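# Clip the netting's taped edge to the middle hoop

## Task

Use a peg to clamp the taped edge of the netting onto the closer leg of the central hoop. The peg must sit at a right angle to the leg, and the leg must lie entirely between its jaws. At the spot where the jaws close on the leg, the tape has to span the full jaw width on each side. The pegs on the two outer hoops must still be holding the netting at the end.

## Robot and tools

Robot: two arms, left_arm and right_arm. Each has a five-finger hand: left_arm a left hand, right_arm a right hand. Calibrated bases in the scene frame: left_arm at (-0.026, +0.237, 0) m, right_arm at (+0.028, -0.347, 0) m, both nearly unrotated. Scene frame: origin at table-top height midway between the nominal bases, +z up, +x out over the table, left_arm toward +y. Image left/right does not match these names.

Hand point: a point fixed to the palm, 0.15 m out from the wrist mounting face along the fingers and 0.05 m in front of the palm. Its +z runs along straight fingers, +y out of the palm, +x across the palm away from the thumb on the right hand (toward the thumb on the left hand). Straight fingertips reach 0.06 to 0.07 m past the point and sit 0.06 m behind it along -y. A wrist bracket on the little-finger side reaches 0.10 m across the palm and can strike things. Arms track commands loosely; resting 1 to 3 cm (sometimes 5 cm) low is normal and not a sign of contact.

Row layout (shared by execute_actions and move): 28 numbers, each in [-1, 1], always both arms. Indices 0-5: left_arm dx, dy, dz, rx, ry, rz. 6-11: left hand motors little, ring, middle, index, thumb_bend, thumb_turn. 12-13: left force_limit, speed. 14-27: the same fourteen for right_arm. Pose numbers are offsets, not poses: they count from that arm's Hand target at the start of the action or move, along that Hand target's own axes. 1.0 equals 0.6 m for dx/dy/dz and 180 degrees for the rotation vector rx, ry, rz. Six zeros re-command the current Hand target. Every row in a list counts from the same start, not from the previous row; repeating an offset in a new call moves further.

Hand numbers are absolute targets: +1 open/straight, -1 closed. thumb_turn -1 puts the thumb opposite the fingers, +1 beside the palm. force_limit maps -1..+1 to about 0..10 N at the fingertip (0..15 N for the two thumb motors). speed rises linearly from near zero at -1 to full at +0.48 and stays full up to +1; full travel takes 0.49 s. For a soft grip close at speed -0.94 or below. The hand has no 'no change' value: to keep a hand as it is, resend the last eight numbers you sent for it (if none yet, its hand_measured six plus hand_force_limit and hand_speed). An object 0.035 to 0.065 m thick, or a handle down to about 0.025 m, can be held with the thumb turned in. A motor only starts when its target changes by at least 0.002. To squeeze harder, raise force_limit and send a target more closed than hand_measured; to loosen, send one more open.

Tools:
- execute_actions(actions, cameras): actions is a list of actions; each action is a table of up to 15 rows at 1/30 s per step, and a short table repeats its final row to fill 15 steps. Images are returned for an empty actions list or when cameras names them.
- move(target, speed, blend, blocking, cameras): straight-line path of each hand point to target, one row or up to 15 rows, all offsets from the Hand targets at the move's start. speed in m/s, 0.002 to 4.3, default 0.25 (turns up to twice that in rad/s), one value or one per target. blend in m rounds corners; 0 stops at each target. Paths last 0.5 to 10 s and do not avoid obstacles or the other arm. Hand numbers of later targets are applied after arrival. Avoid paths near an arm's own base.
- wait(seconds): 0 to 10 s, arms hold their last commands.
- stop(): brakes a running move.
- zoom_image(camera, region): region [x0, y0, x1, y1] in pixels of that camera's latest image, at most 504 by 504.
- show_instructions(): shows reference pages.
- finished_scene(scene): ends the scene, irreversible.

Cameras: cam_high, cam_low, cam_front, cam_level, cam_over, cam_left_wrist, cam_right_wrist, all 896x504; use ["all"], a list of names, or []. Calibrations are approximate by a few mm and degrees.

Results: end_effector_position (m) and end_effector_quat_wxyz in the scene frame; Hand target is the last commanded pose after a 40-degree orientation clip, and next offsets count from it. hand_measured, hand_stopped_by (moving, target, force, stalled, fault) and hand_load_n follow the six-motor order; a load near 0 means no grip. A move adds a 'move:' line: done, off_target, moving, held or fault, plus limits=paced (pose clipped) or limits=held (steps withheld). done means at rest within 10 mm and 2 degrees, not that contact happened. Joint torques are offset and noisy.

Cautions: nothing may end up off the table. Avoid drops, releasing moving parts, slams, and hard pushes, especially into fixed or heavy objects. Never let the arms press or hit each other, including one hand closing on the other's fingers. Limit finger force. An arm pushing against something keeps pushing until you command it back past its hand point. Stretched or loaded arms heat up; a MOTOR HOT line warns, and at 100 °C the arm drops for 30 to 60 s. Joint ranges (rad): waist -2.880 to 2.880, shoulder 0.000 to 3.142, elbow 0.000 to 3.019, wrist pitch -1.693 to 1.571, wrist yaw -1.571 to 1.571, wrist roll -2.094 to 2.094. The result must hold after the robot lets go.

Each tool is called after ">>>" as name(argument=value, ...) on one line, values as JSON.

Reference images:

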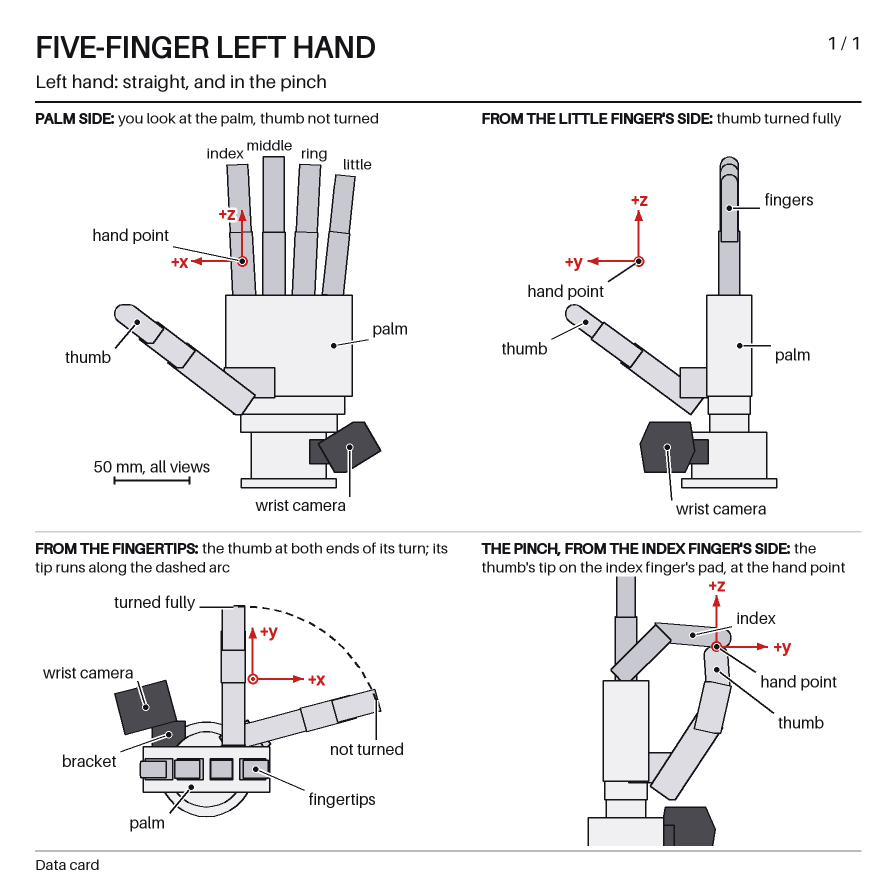

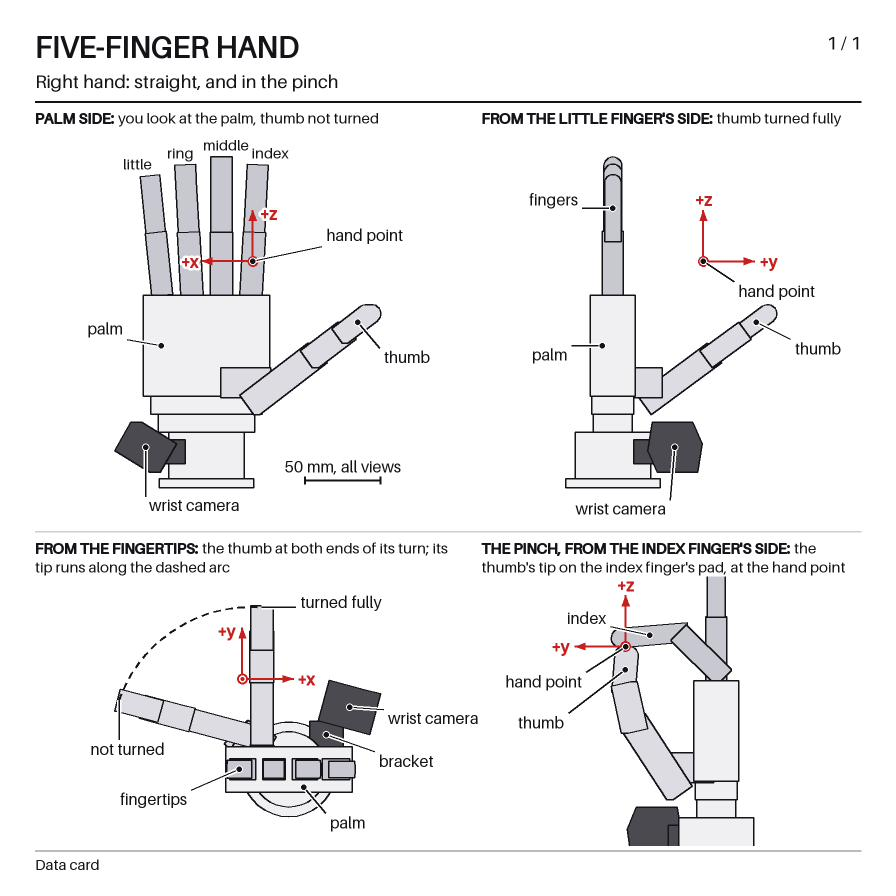

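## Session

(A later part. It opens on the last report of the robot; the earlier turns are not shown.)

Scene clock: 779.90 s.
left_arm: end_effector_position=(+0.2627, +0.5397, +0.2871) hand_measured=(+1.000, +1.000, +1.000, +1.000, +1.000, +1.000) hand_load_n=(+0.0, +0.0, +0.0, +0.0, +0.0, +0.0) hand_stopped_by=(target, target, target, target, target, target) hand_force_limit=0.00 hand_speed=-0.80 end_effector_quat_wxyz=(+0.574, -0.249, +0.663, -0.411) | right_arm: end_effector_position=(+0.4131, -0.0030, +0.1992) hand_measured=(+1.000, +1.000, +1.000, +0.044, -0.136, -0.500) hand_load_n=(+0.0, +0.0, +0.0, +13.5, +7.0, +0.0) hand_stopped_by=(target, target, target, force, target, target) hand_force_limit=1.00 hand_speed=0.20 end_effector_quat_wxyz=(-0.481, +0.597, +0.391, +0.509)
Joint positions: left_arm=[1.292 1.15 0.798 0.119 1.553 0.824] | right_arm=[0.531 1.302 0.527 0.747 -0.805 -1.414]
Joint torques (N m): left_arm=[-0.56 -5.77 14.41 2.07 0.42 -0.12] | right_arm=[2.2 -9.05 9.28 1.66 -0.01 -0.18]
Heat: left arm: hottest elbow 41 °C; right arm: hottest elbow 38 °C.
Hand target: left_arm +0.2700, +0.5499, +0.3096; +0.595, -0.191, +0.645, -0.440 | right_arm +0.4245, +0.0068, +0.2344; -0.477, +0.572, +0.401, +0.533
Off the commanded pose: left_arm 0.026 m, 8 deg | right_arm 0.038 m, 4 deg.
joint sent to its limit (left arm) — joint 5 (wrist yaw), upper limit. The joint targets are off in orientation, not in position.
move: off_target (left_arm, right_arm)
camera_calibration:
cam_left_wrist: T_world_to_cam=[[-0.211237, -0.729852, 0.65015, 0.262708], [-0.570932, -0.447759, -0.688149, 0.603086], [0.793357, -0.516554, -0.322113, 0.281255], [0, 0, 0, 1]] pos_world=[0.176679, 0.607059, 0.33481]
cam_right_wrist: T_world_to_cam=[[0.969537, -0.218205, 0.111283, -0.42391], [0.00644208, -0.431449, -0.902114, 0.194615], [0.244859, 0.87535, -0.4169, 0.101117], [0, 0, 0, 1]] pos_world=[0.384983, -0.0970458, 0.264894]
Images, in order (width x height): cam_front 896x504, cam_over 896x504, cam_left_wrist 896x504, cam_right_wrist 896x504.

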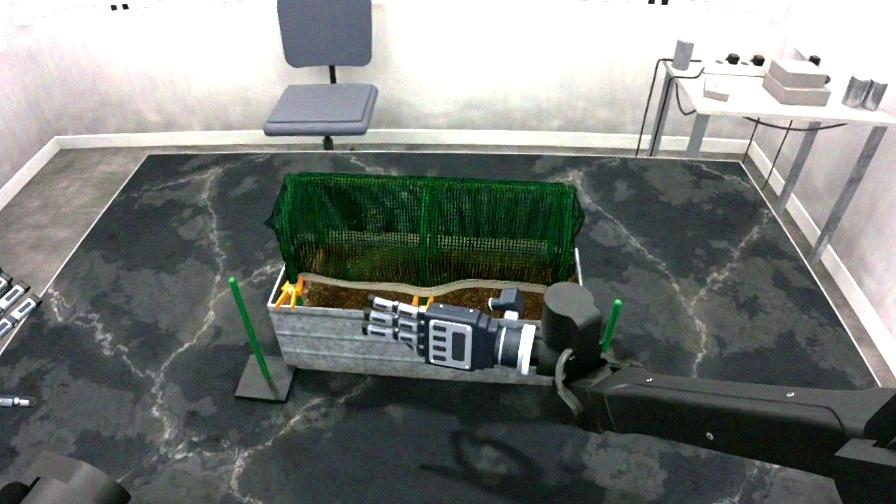

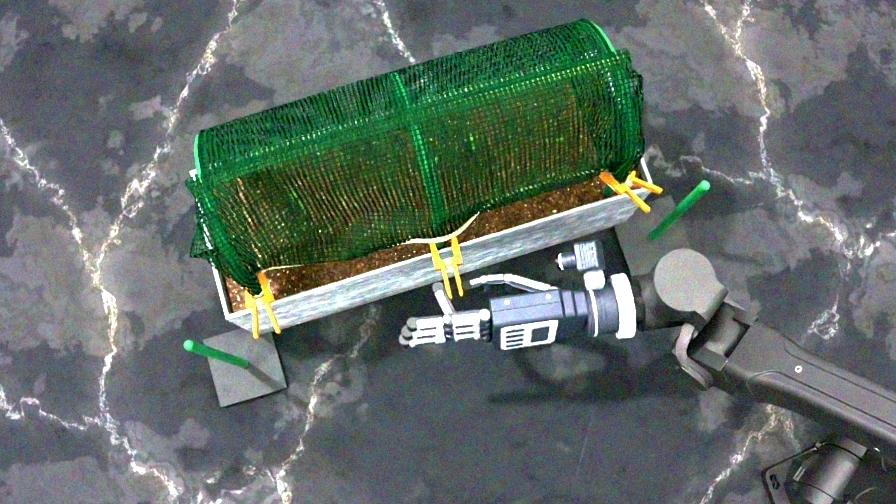

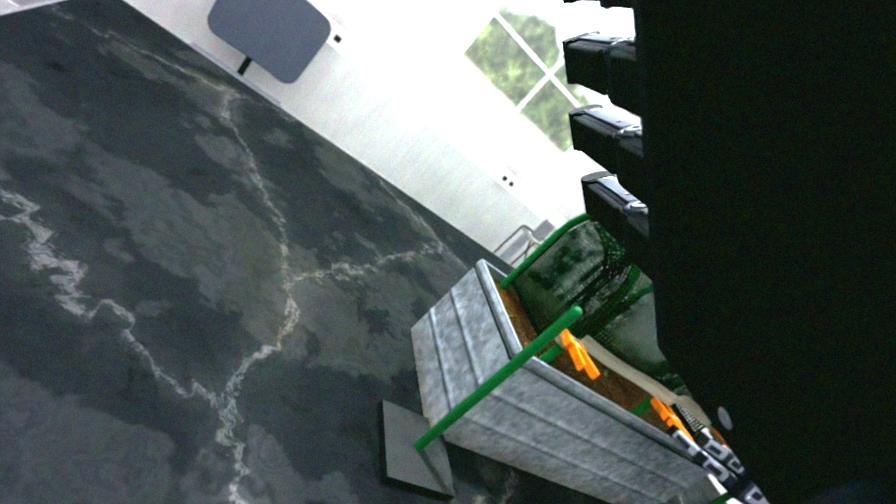

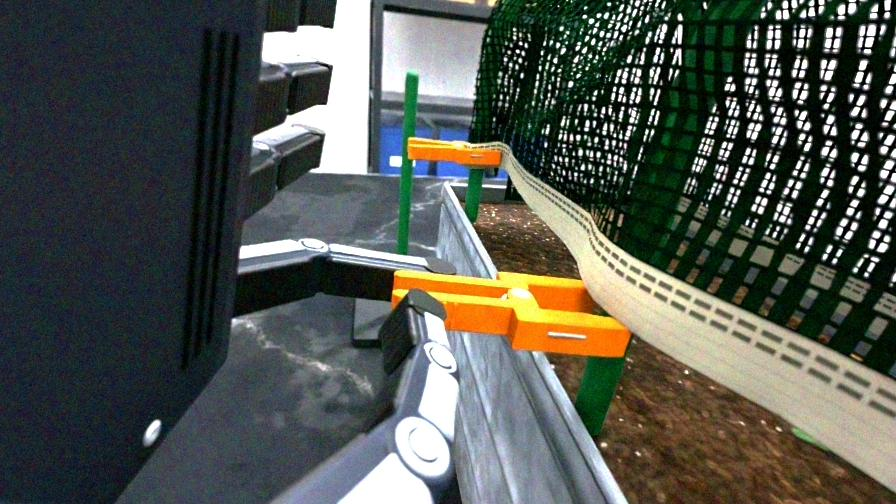

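>>> execute_actions(actions=[], cameras=["cam_over","cam_front","cam_left_wrist"])

Scene clock: 790.73 s.
left_arm: end_effector_position=(+0.2627, +0.5397, +0.2871) hand_measured=(+1.000, +1.000, +1.000, +1.000, +1.000, +1.000) hand_load_n=(+0.0, -0.5, +0.0, +0.0, +0.0, +0.0) hand_stopped_by=(target, target, target, target, target, target) hand_force_limit=0.00 hand_speed=-0.80 end_effector_quat_wxyz=(+0.574, -0.249, +0.663, -0.411) | right_arm: end_effector_position=(+0.4131, -0.0030, +0.1993) hand_measured=(+1.000, +1.000, +1.000, +0.044, -0.136, -0.500) hand_load_n=(+0.0, +0.0, +0.0, +13.5, +7.0, +0.5) hand_stopped_by=(target, target, target, force, target, target) hand_force_limit=1.00 hand_speed=0.20 end_effector_quat_wxyz=(-0.481, +0.597, +0.391, +0.509)
Joint positions: left_arm=[1.292 1.15 0.798 0.119 1.553 0.824] | right_arm=[0.531 1.302 0.527 0.747 -0.805 -1.415]
Joint velocities: within noise
Joint torques (N m): left_arm=[-0.62 -5.77 14.42 2.06 0.42 -0.12] | right_arm=[2.43 -9.23 9.22 1.66 -0.01 -0.17]
Heat: left arm: hottest elbow 41 °C; right arm: hottest elbow 39 °C.
Hand target: left_arm +0.2700, +0.5499, +0.3096; +0.595, -0.191, +0.645, -0.440 | right_arm +0.4245, +0.0068, +0.2344; -0.477, +0.572, +0.401, +0.533
Off the commanded pose: left_arm 0.026 m, 8 deg | right_arm 0.038 m, 4 deg.
camera_calibration:
cam_left_wrist: T_world_to_cam=[[-0.211237, -0.729852, 0.65015, 0.262708], [-0.570932, -0.447759, -0.688149, 0.603086], [0.793357, -0.516554, -0.322113, 0.281255], [0, 0, 0, 1]] pos_world=[0.176679, 0.607059, 0.33481]
Images, in order (width x height): cam_front 896x504, cam_over 896x504, cam_left_wrist 896x504.

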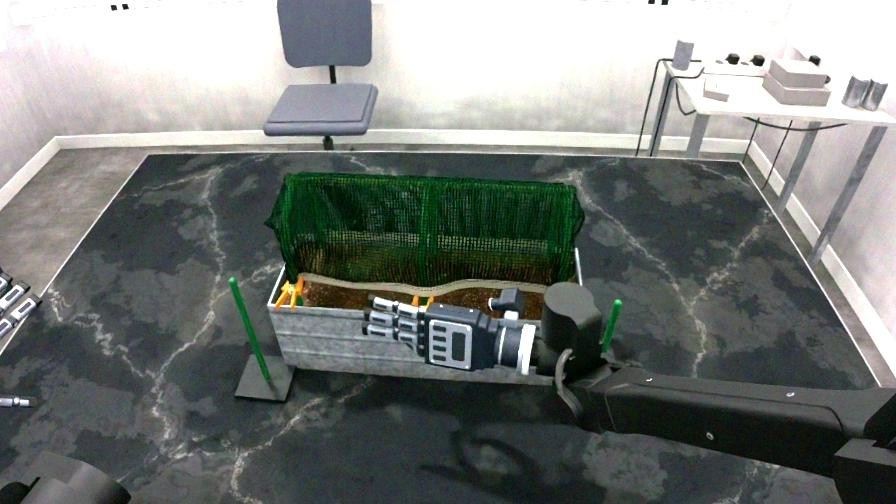

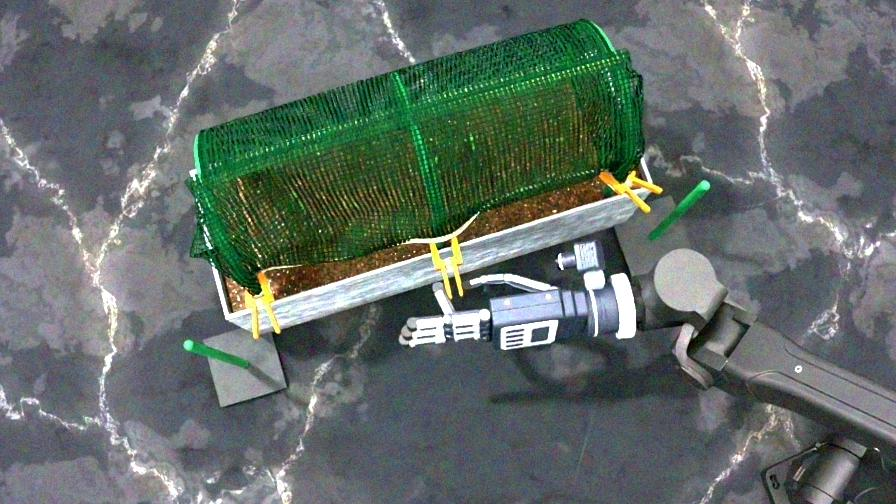

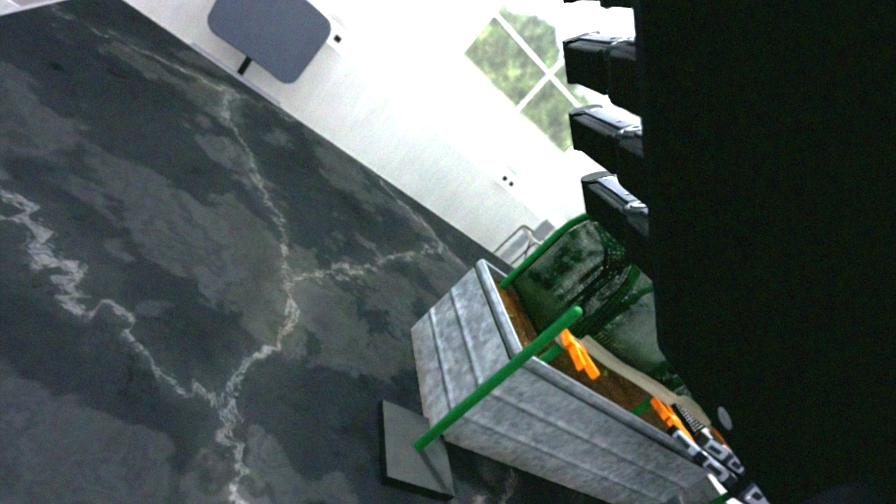

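>>> zoom_image(camera="cam_left_wrist", region=[620, 360, 720, 460])

>>> zoom_image(camera="cam_front", region=[370, 260, 470, 340])

Scaled by 5.040 from the camera's 896x504 image, which has a finer 1280x720 frame.

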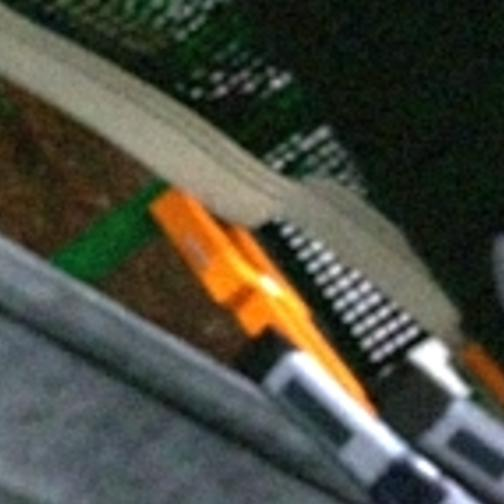

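Scaled by 5.040 from the camera's 896x504 image, which has a finer 1280x720 frame.

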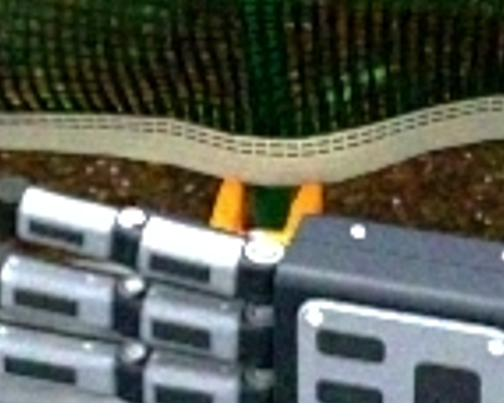

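>>> move(target=[0,0,0,0,0,0,1,1,1,1,1,1,0,-0.8,-0.0019,-0.0165,-0.0022,0,0,0,1,1,1,-0.02,-0.14,-0.5,1,0.2], speed=0.04, cameras=["cam_over","cam_front","cam_left_wrist"])

>>> zoom_image(camera="cam_front", region=[370, 260, 470, 340])

>>> zoom_image(camera="cam_over", region=[410, 210, 490, 300])

>>> zoom_image(camera="cam_left_wrist", region=[620, 360, 720, 460])

Scene clock: 797.30 s.
left_arm: end_effector_position=(+0.2627, +0.5397, +0.2871) hand_measured=(+1.000, +1.000, +1.000, +1.000, +1.000, +1.000) hand_load_n=(+0.0, +0.0, +0.0, +0.0, +0.0, -0.5) hand_stopped_by=(target, target, target, target, target, target) hand_force_limit=0.00 hand_speed=-0.80 end_effector_quat_wxyz=(+0.574, -0.249, +0.663, -0.411) | right_arm: end_effector_position=(+0.4091, +0.0007, +0.2074) hand_measured=(+1.000, +1.000, +1.000, +0.044, -0.136, -0.500) hand_load_n=(+0.0, +0.0, +0.0, +13.0, +7.0, +0.0) hand_stopped_by=(target, target, target, force, target, target) hand_force_limit=1.00 hand_speed=0.20 end_effector_quat_wxyz=(-0.480, +0.592, +0.393, +0.514)
Joint positions: left_arm=[1.292 1.15 0.798 0.119 1.553 0.824] | right_arm=[0.548 1.283 0.527 0.743 -0.789 -1.415]
Joint torques (N m): left_arm=[-0.56 -5.77 14.41 2.06 0.42 -0.12] | right_arm=[2.26 -9.17 8.14 1.8 0.08 -0.18]
Heat: left arm: hottest elbow 41 °C; right arm: hottest elbow 40 °C.
Hand target: left_arm +0.2700, +0.5499, +0.3096; +0.595, -0.191, +0.645, -0.440 | right_arm +0.4146, +0.0077, +0.2344; -0.477, +0.572, +0.401, +0.533
Off the commanded pose: left_arm 0.026 m, 8 deg | right_arm 0.028 m, 3 deg.
joint sent to its limit (left arm) — joint 5 (wrist yaw), upper limit. The joint targets are off in orientation, not in position.
move: off_target (left_arm, right_arm)
camera_calibration:
cam_left_wrist: T_world_to_cam=[[-0.211237, -0.729852, 0.65015, 0.262708], [-0.570932, -0.447759, -0.688149, 0.603086], [0.793357, -0.516554, -0.322113, 0.281255], [0, 0, 0, 1]] pos_world=[0.176679, 0.607059, 0.33481]
Images, in order (width x height): cam_front 896x504, cam_over 896x504, cam_left_wrist 896x504.

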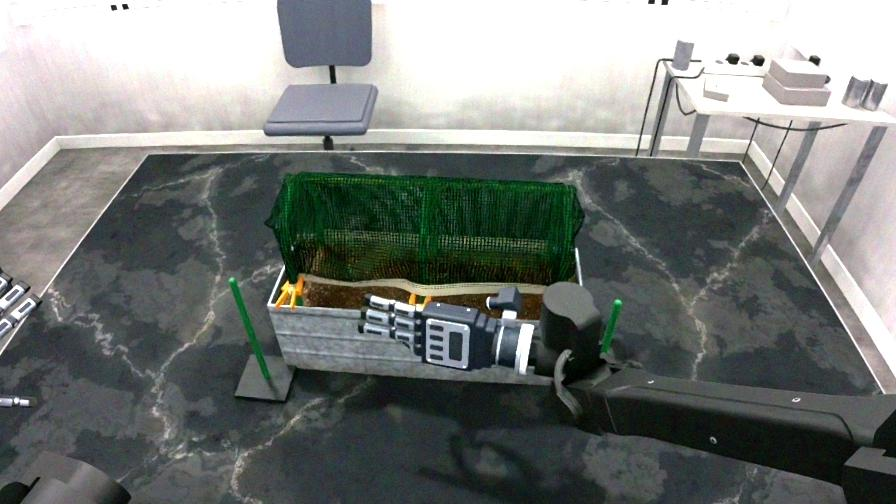

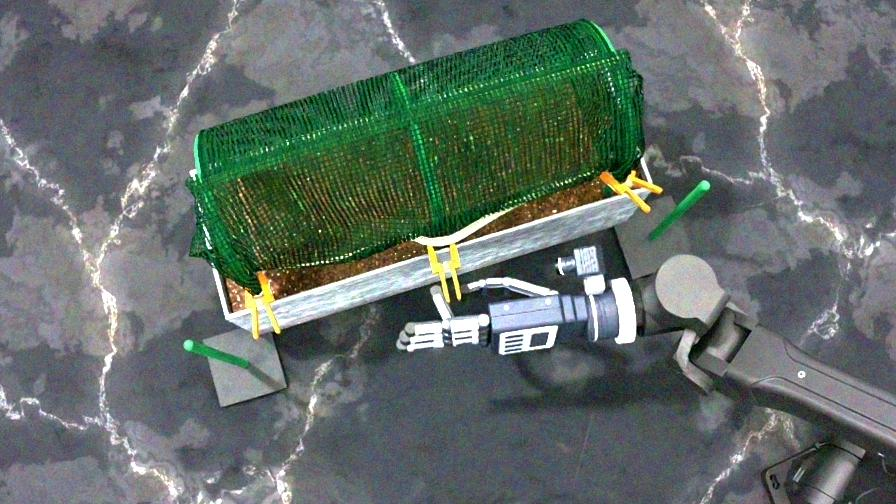

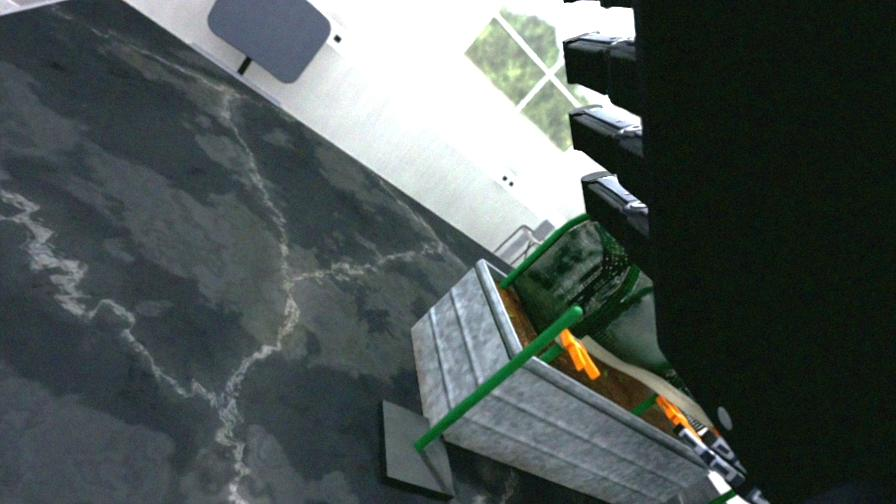

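Scaled by 5.040 from the camera's 896x504 image, which has a finer 1280x720 frame.

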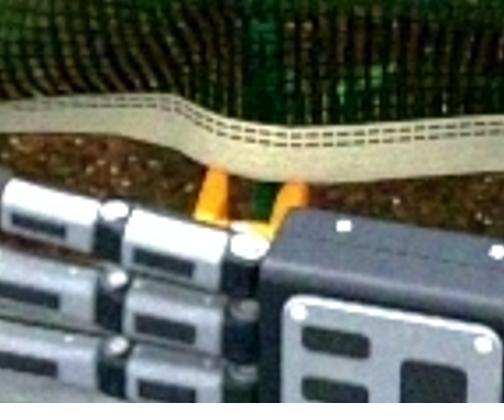

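Scaled by 5.600 from the camera's 896x504 image, which has a finer 1280x720 frame.

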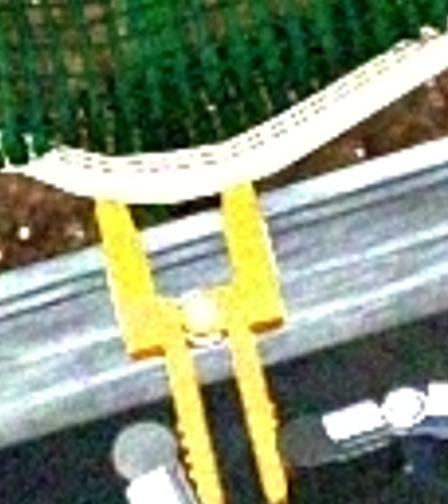

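Scaled by 5.040 from the camera's 896x504 image, which has a finer 1280x720 frame.

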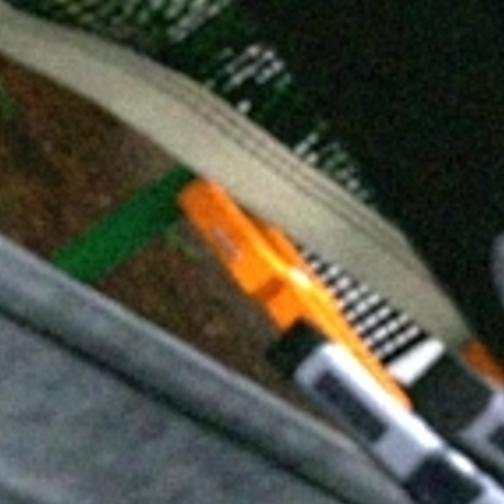

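>>> move(target=[0,0,0,0,0,0,1,1,1,1,1,1,0,-0.8,-0.0027,-0.0233,-0.0031,0,0,0,1,1,1,-0.02,-0.14,-0.5,1,0.2], speed=0.04, cameras=["cam_over","cam_front","cam_left_wrist"])

>>> zoom_image(camera="cam_front", region=[370, 260, 470, 340])

>>> zoom_image(camera="cam_over", region=[410, 210, 490, 300])

>>> zoom_image(camera="cam_left_wrist", region=[620, 360, 720, 460])

Scene clock: 803.07 s.
left_arm: end_effector_position=(+0.2627, +0.5397, +0.2871) hand_measured=(+1.000, +1.000, +1.000, +1.000, +1.000, +1.000) hand_load_n=(+0.0, +0.0, +0.0, +0.0, +0.0, +0.0) hand_stopped_by=(target, target, target, target, target, target) hand_force_limit=0.00 hand_speed=-0.80 end_effector_quat_wxyz=(+0.574, -0.249, +0.663, -0.411) | right_arm: end_effector_position=(+0.4019, +0.0067, +0.2204) hand_measured=(+1.000, +1.000, +1.000, +0.044, -0.136, -0.500) hand_load_n=(+0.0, +0.0, +0.0, +13.5, +7.0, +0.5) hand_stopped_by=(target, target, target, force, target, target) hand_force_limit=1.00 hand_speed=0.20 end_effector_quat_wxyz=(-0.480, +0.584, +0.394, +0.522)
Joint positions: left_arm=[1.292 1.15 0.798 0.119 1.553 0.824] | right_arm=[0.574 1.252 0.527 0.735 -0.763 -1.415]
Joint torques (N m): left_arm=[-0.56 -5.77 14.42 2.07 0.42 -0.12] | right_arm=[2.2 -9.11 6.52 1.74 0.07 -0.18]
Heat: left arm: hottest elbow 41 °C; right arm: hottest elbow 40 °C.
Hand target: left_arm +0.2700, +0.5499, +0.3096; +0.595, -0.191, +0.645, -0.440 | right_arm +0.4003, +0.0092, +0.2345; -0.477, +0.572, +0.401, +0.533
Off the commanded pose: left_arm 0.026 m, 8 deg | right_arm 0.014 m, 2 deg.
joint sent to its limit (left arm) — joint 5 (wrist yaw), upper limit. The joint targets are off in orientation, not in position.
move: off_target (left_arm, right_arm)
camera_calibration:
cam_left_wrist: T_world_to_cam=[[-0.211237, -0.729852, 0.65015, 0.262708], [-0.570932, -0.447759, -0.688149, 0.603086], [0.793357, -0.516554, -0.322113, 0.281255], [0, 0, 0, 1]] pos_world=[0.176679, 0.607059, 0.33481]
Images, in order (width x height): cam_front 896x504, cam_over 896x504, cam_left_wrist 896x504.

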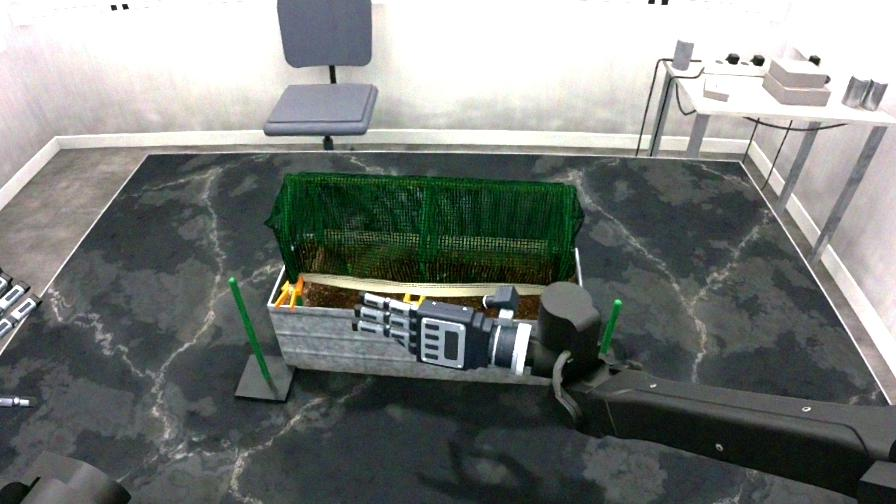

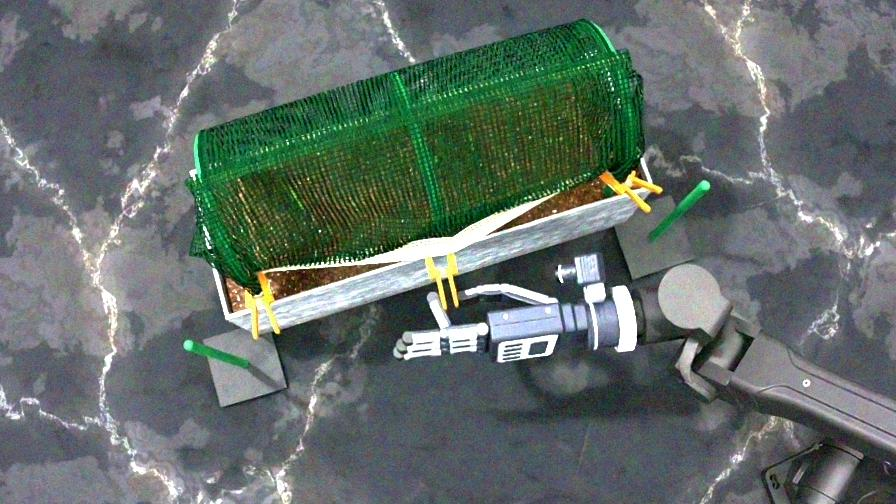

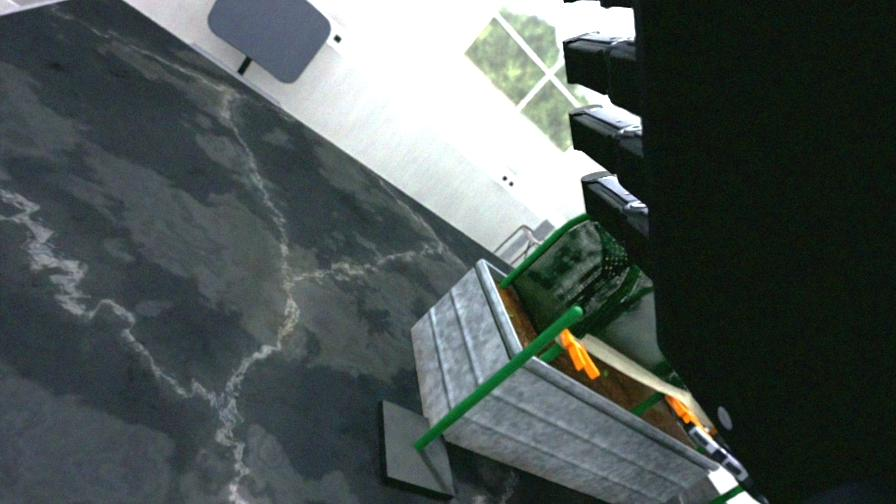

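Scaled by 5.040 from the camera's 896x504 image, which has a finer 1280x720 frame.

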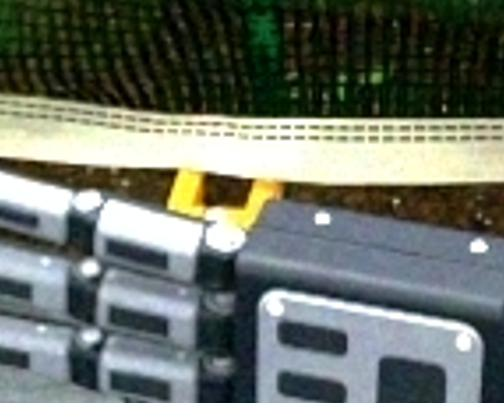

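Scaled by 5.600 from the camera's 896x504 image, which has a finer 1280x720 frame.

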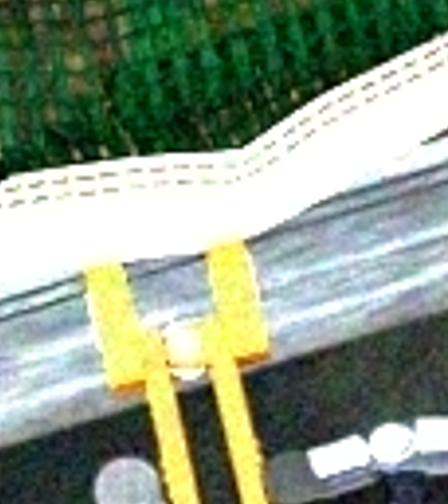

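Scaled by 5.040 from the camera's 896x504 image, which has a finer 1280x720 frame.

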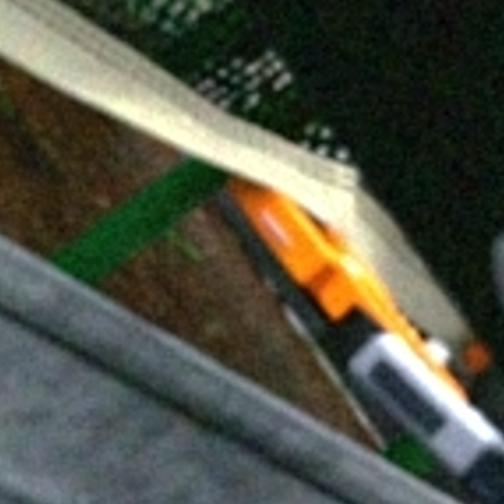

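>>> move(target=[[0,0,0,0,0,0,1,1,1,1,1,1,0,-0.8,-0.02,-0.0292,-0.0128,0,0,0,1,1,1,-0.02,-0.14,-0.5,1,0.2],[0,0,0,0,0,0,1,1,1,1,1,1,0,-0.8,-0.061,-0.0231,-0.0187,0,0,0,1,1,1,-0.02,-0.14,-0.5,1,0.2]], speed=0.05, blend=0.01, cameras=["cam_over","cam_front","cam_left_wrist"])

>>> zoom_image(camera="cam_front", region=[370, 260, 470, 340])

>>> zoom_image(camera="cam_over", region=[410, 210, 490, 300])

>>> zoom_image(camera="cam_left_wrist", region=[620, 360, 720, 460])

Scene clock: 811.77 s.
left_arm: end_effector_position=(+0.2627, +0.5397, +0.2871) hand_measured=(+1.000, +1.000, +1.000, +1.000, +1.000, +1.000) hand_load_n=(+0.0, +0.0, +0.0, +0.0, +0.0, +0.0) hand_stopped_by=(target, target, target, target, target, target) hand_force_limit=0.00 hand_speed=-0.80 end_effector_quat_wxyz=(+0.574, -0.249, +0.663, -0.411) | right_arm: end_effector_position=(+0.3809, +0.0022, +0.2022) hand_measured=(+1.000, +1.000, +1.000, +0.044, -0.136, -0.500) hand_load_n=(+0.0, +0.0, +0.0, +13.5, +7.0, +0.0) hand_stopped_by=(target, target, target, force, target, target) hand_force_limit=1.00 hand_speed=0.20 end_effector_quat_wxyz=(-0.478, +0.575, +0.398, +0.531)
Joint positions: left_arm=[1.292 1.15 0.798 0.119 1.553 0.824] | right_arm=[0.599 1.26 0.446 0.844 -0.739 -1.422]
Joint torques (N m): left_arm=[-0.62 -5.71 14.42 2.06 0.42 -0.13] | right_arm=[2.02 -5.95 5.24 2.84 -0.08 -0.13]
Heat: left arm: hottest elbow 41 °C; right arm: hottest elbow 39 °C.
Hand target: left_arm +0.2700, +0.5499, +0.3096; +0.595, -0.191, +0.645, -0.440 | right_arm +0.3803, +0.0032, +0.1995; -0.477, +0.572, +0.401, +0.533
Off the commanded pose: left_arm 0.026 m, 8 deg | right_arm 0.003 m, 1 deg.
joint sent to its limit (left arm) — joint 5 (wrist yaw), upper limit. The joint targets are off in orientation, not in position.
move: off_target (left_arm)
camera_calibration:
cam_left_wrist: T_world_to_cam=[[-0.211237, -0.729852, 0.65015, 0.262708], [-0.570932, -0.447759, -0.688149, 0.603086], [0.793357, -0.516554, -0.322113, 0.281255], [0, 0, 0, 1]] pos_world=[0.176679, 0.607059, 0.33481]
Images, in order (width x height): cam_front 896x504, cam_over 896x504, cam_left_wrist 896x504.

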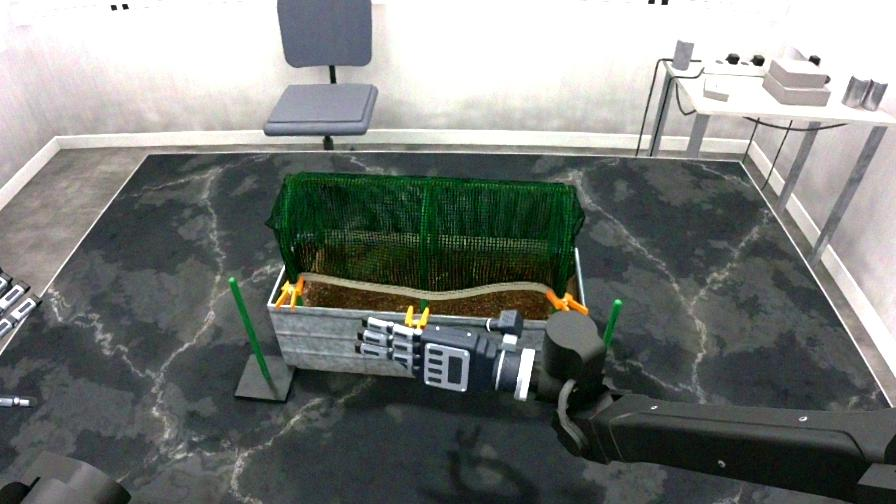

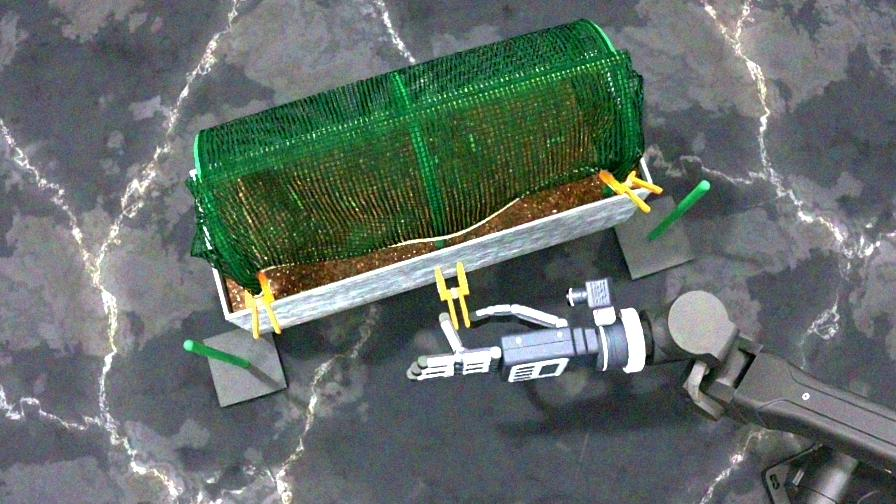

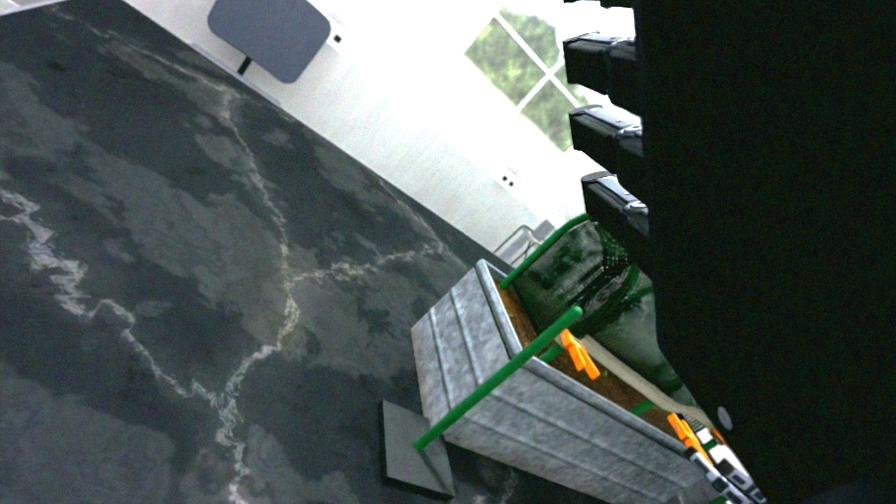

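Scaled by 5.040 from the camera's 896x504 image, which has a finer 1280x720 frame.

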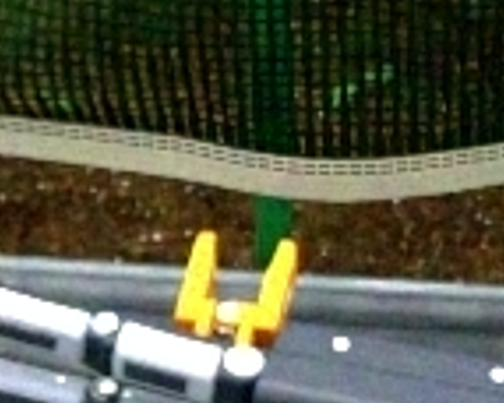

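Scaled by 5.600 from the camera's 896x504 image, which has a finer 1280x720 frame.

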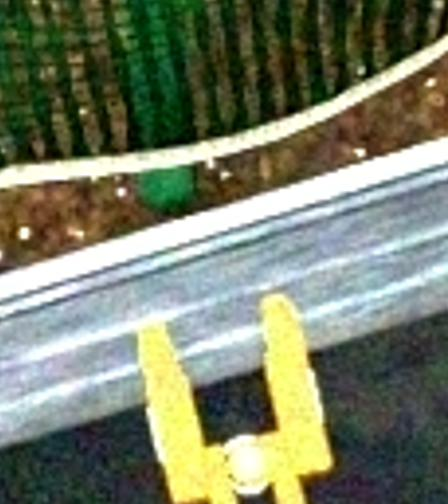

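Scaled by 5.040 from the camera's 896x504 image, which has a finer 1280x720 frame.

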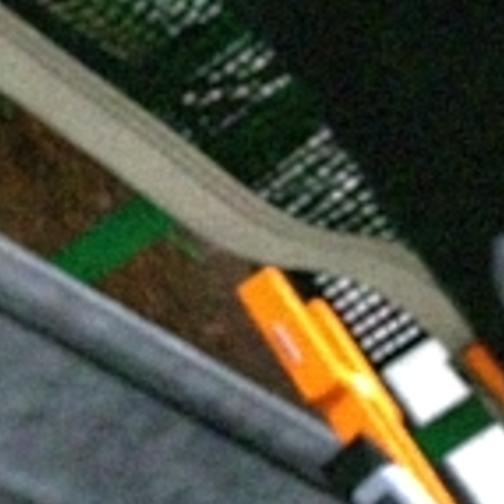

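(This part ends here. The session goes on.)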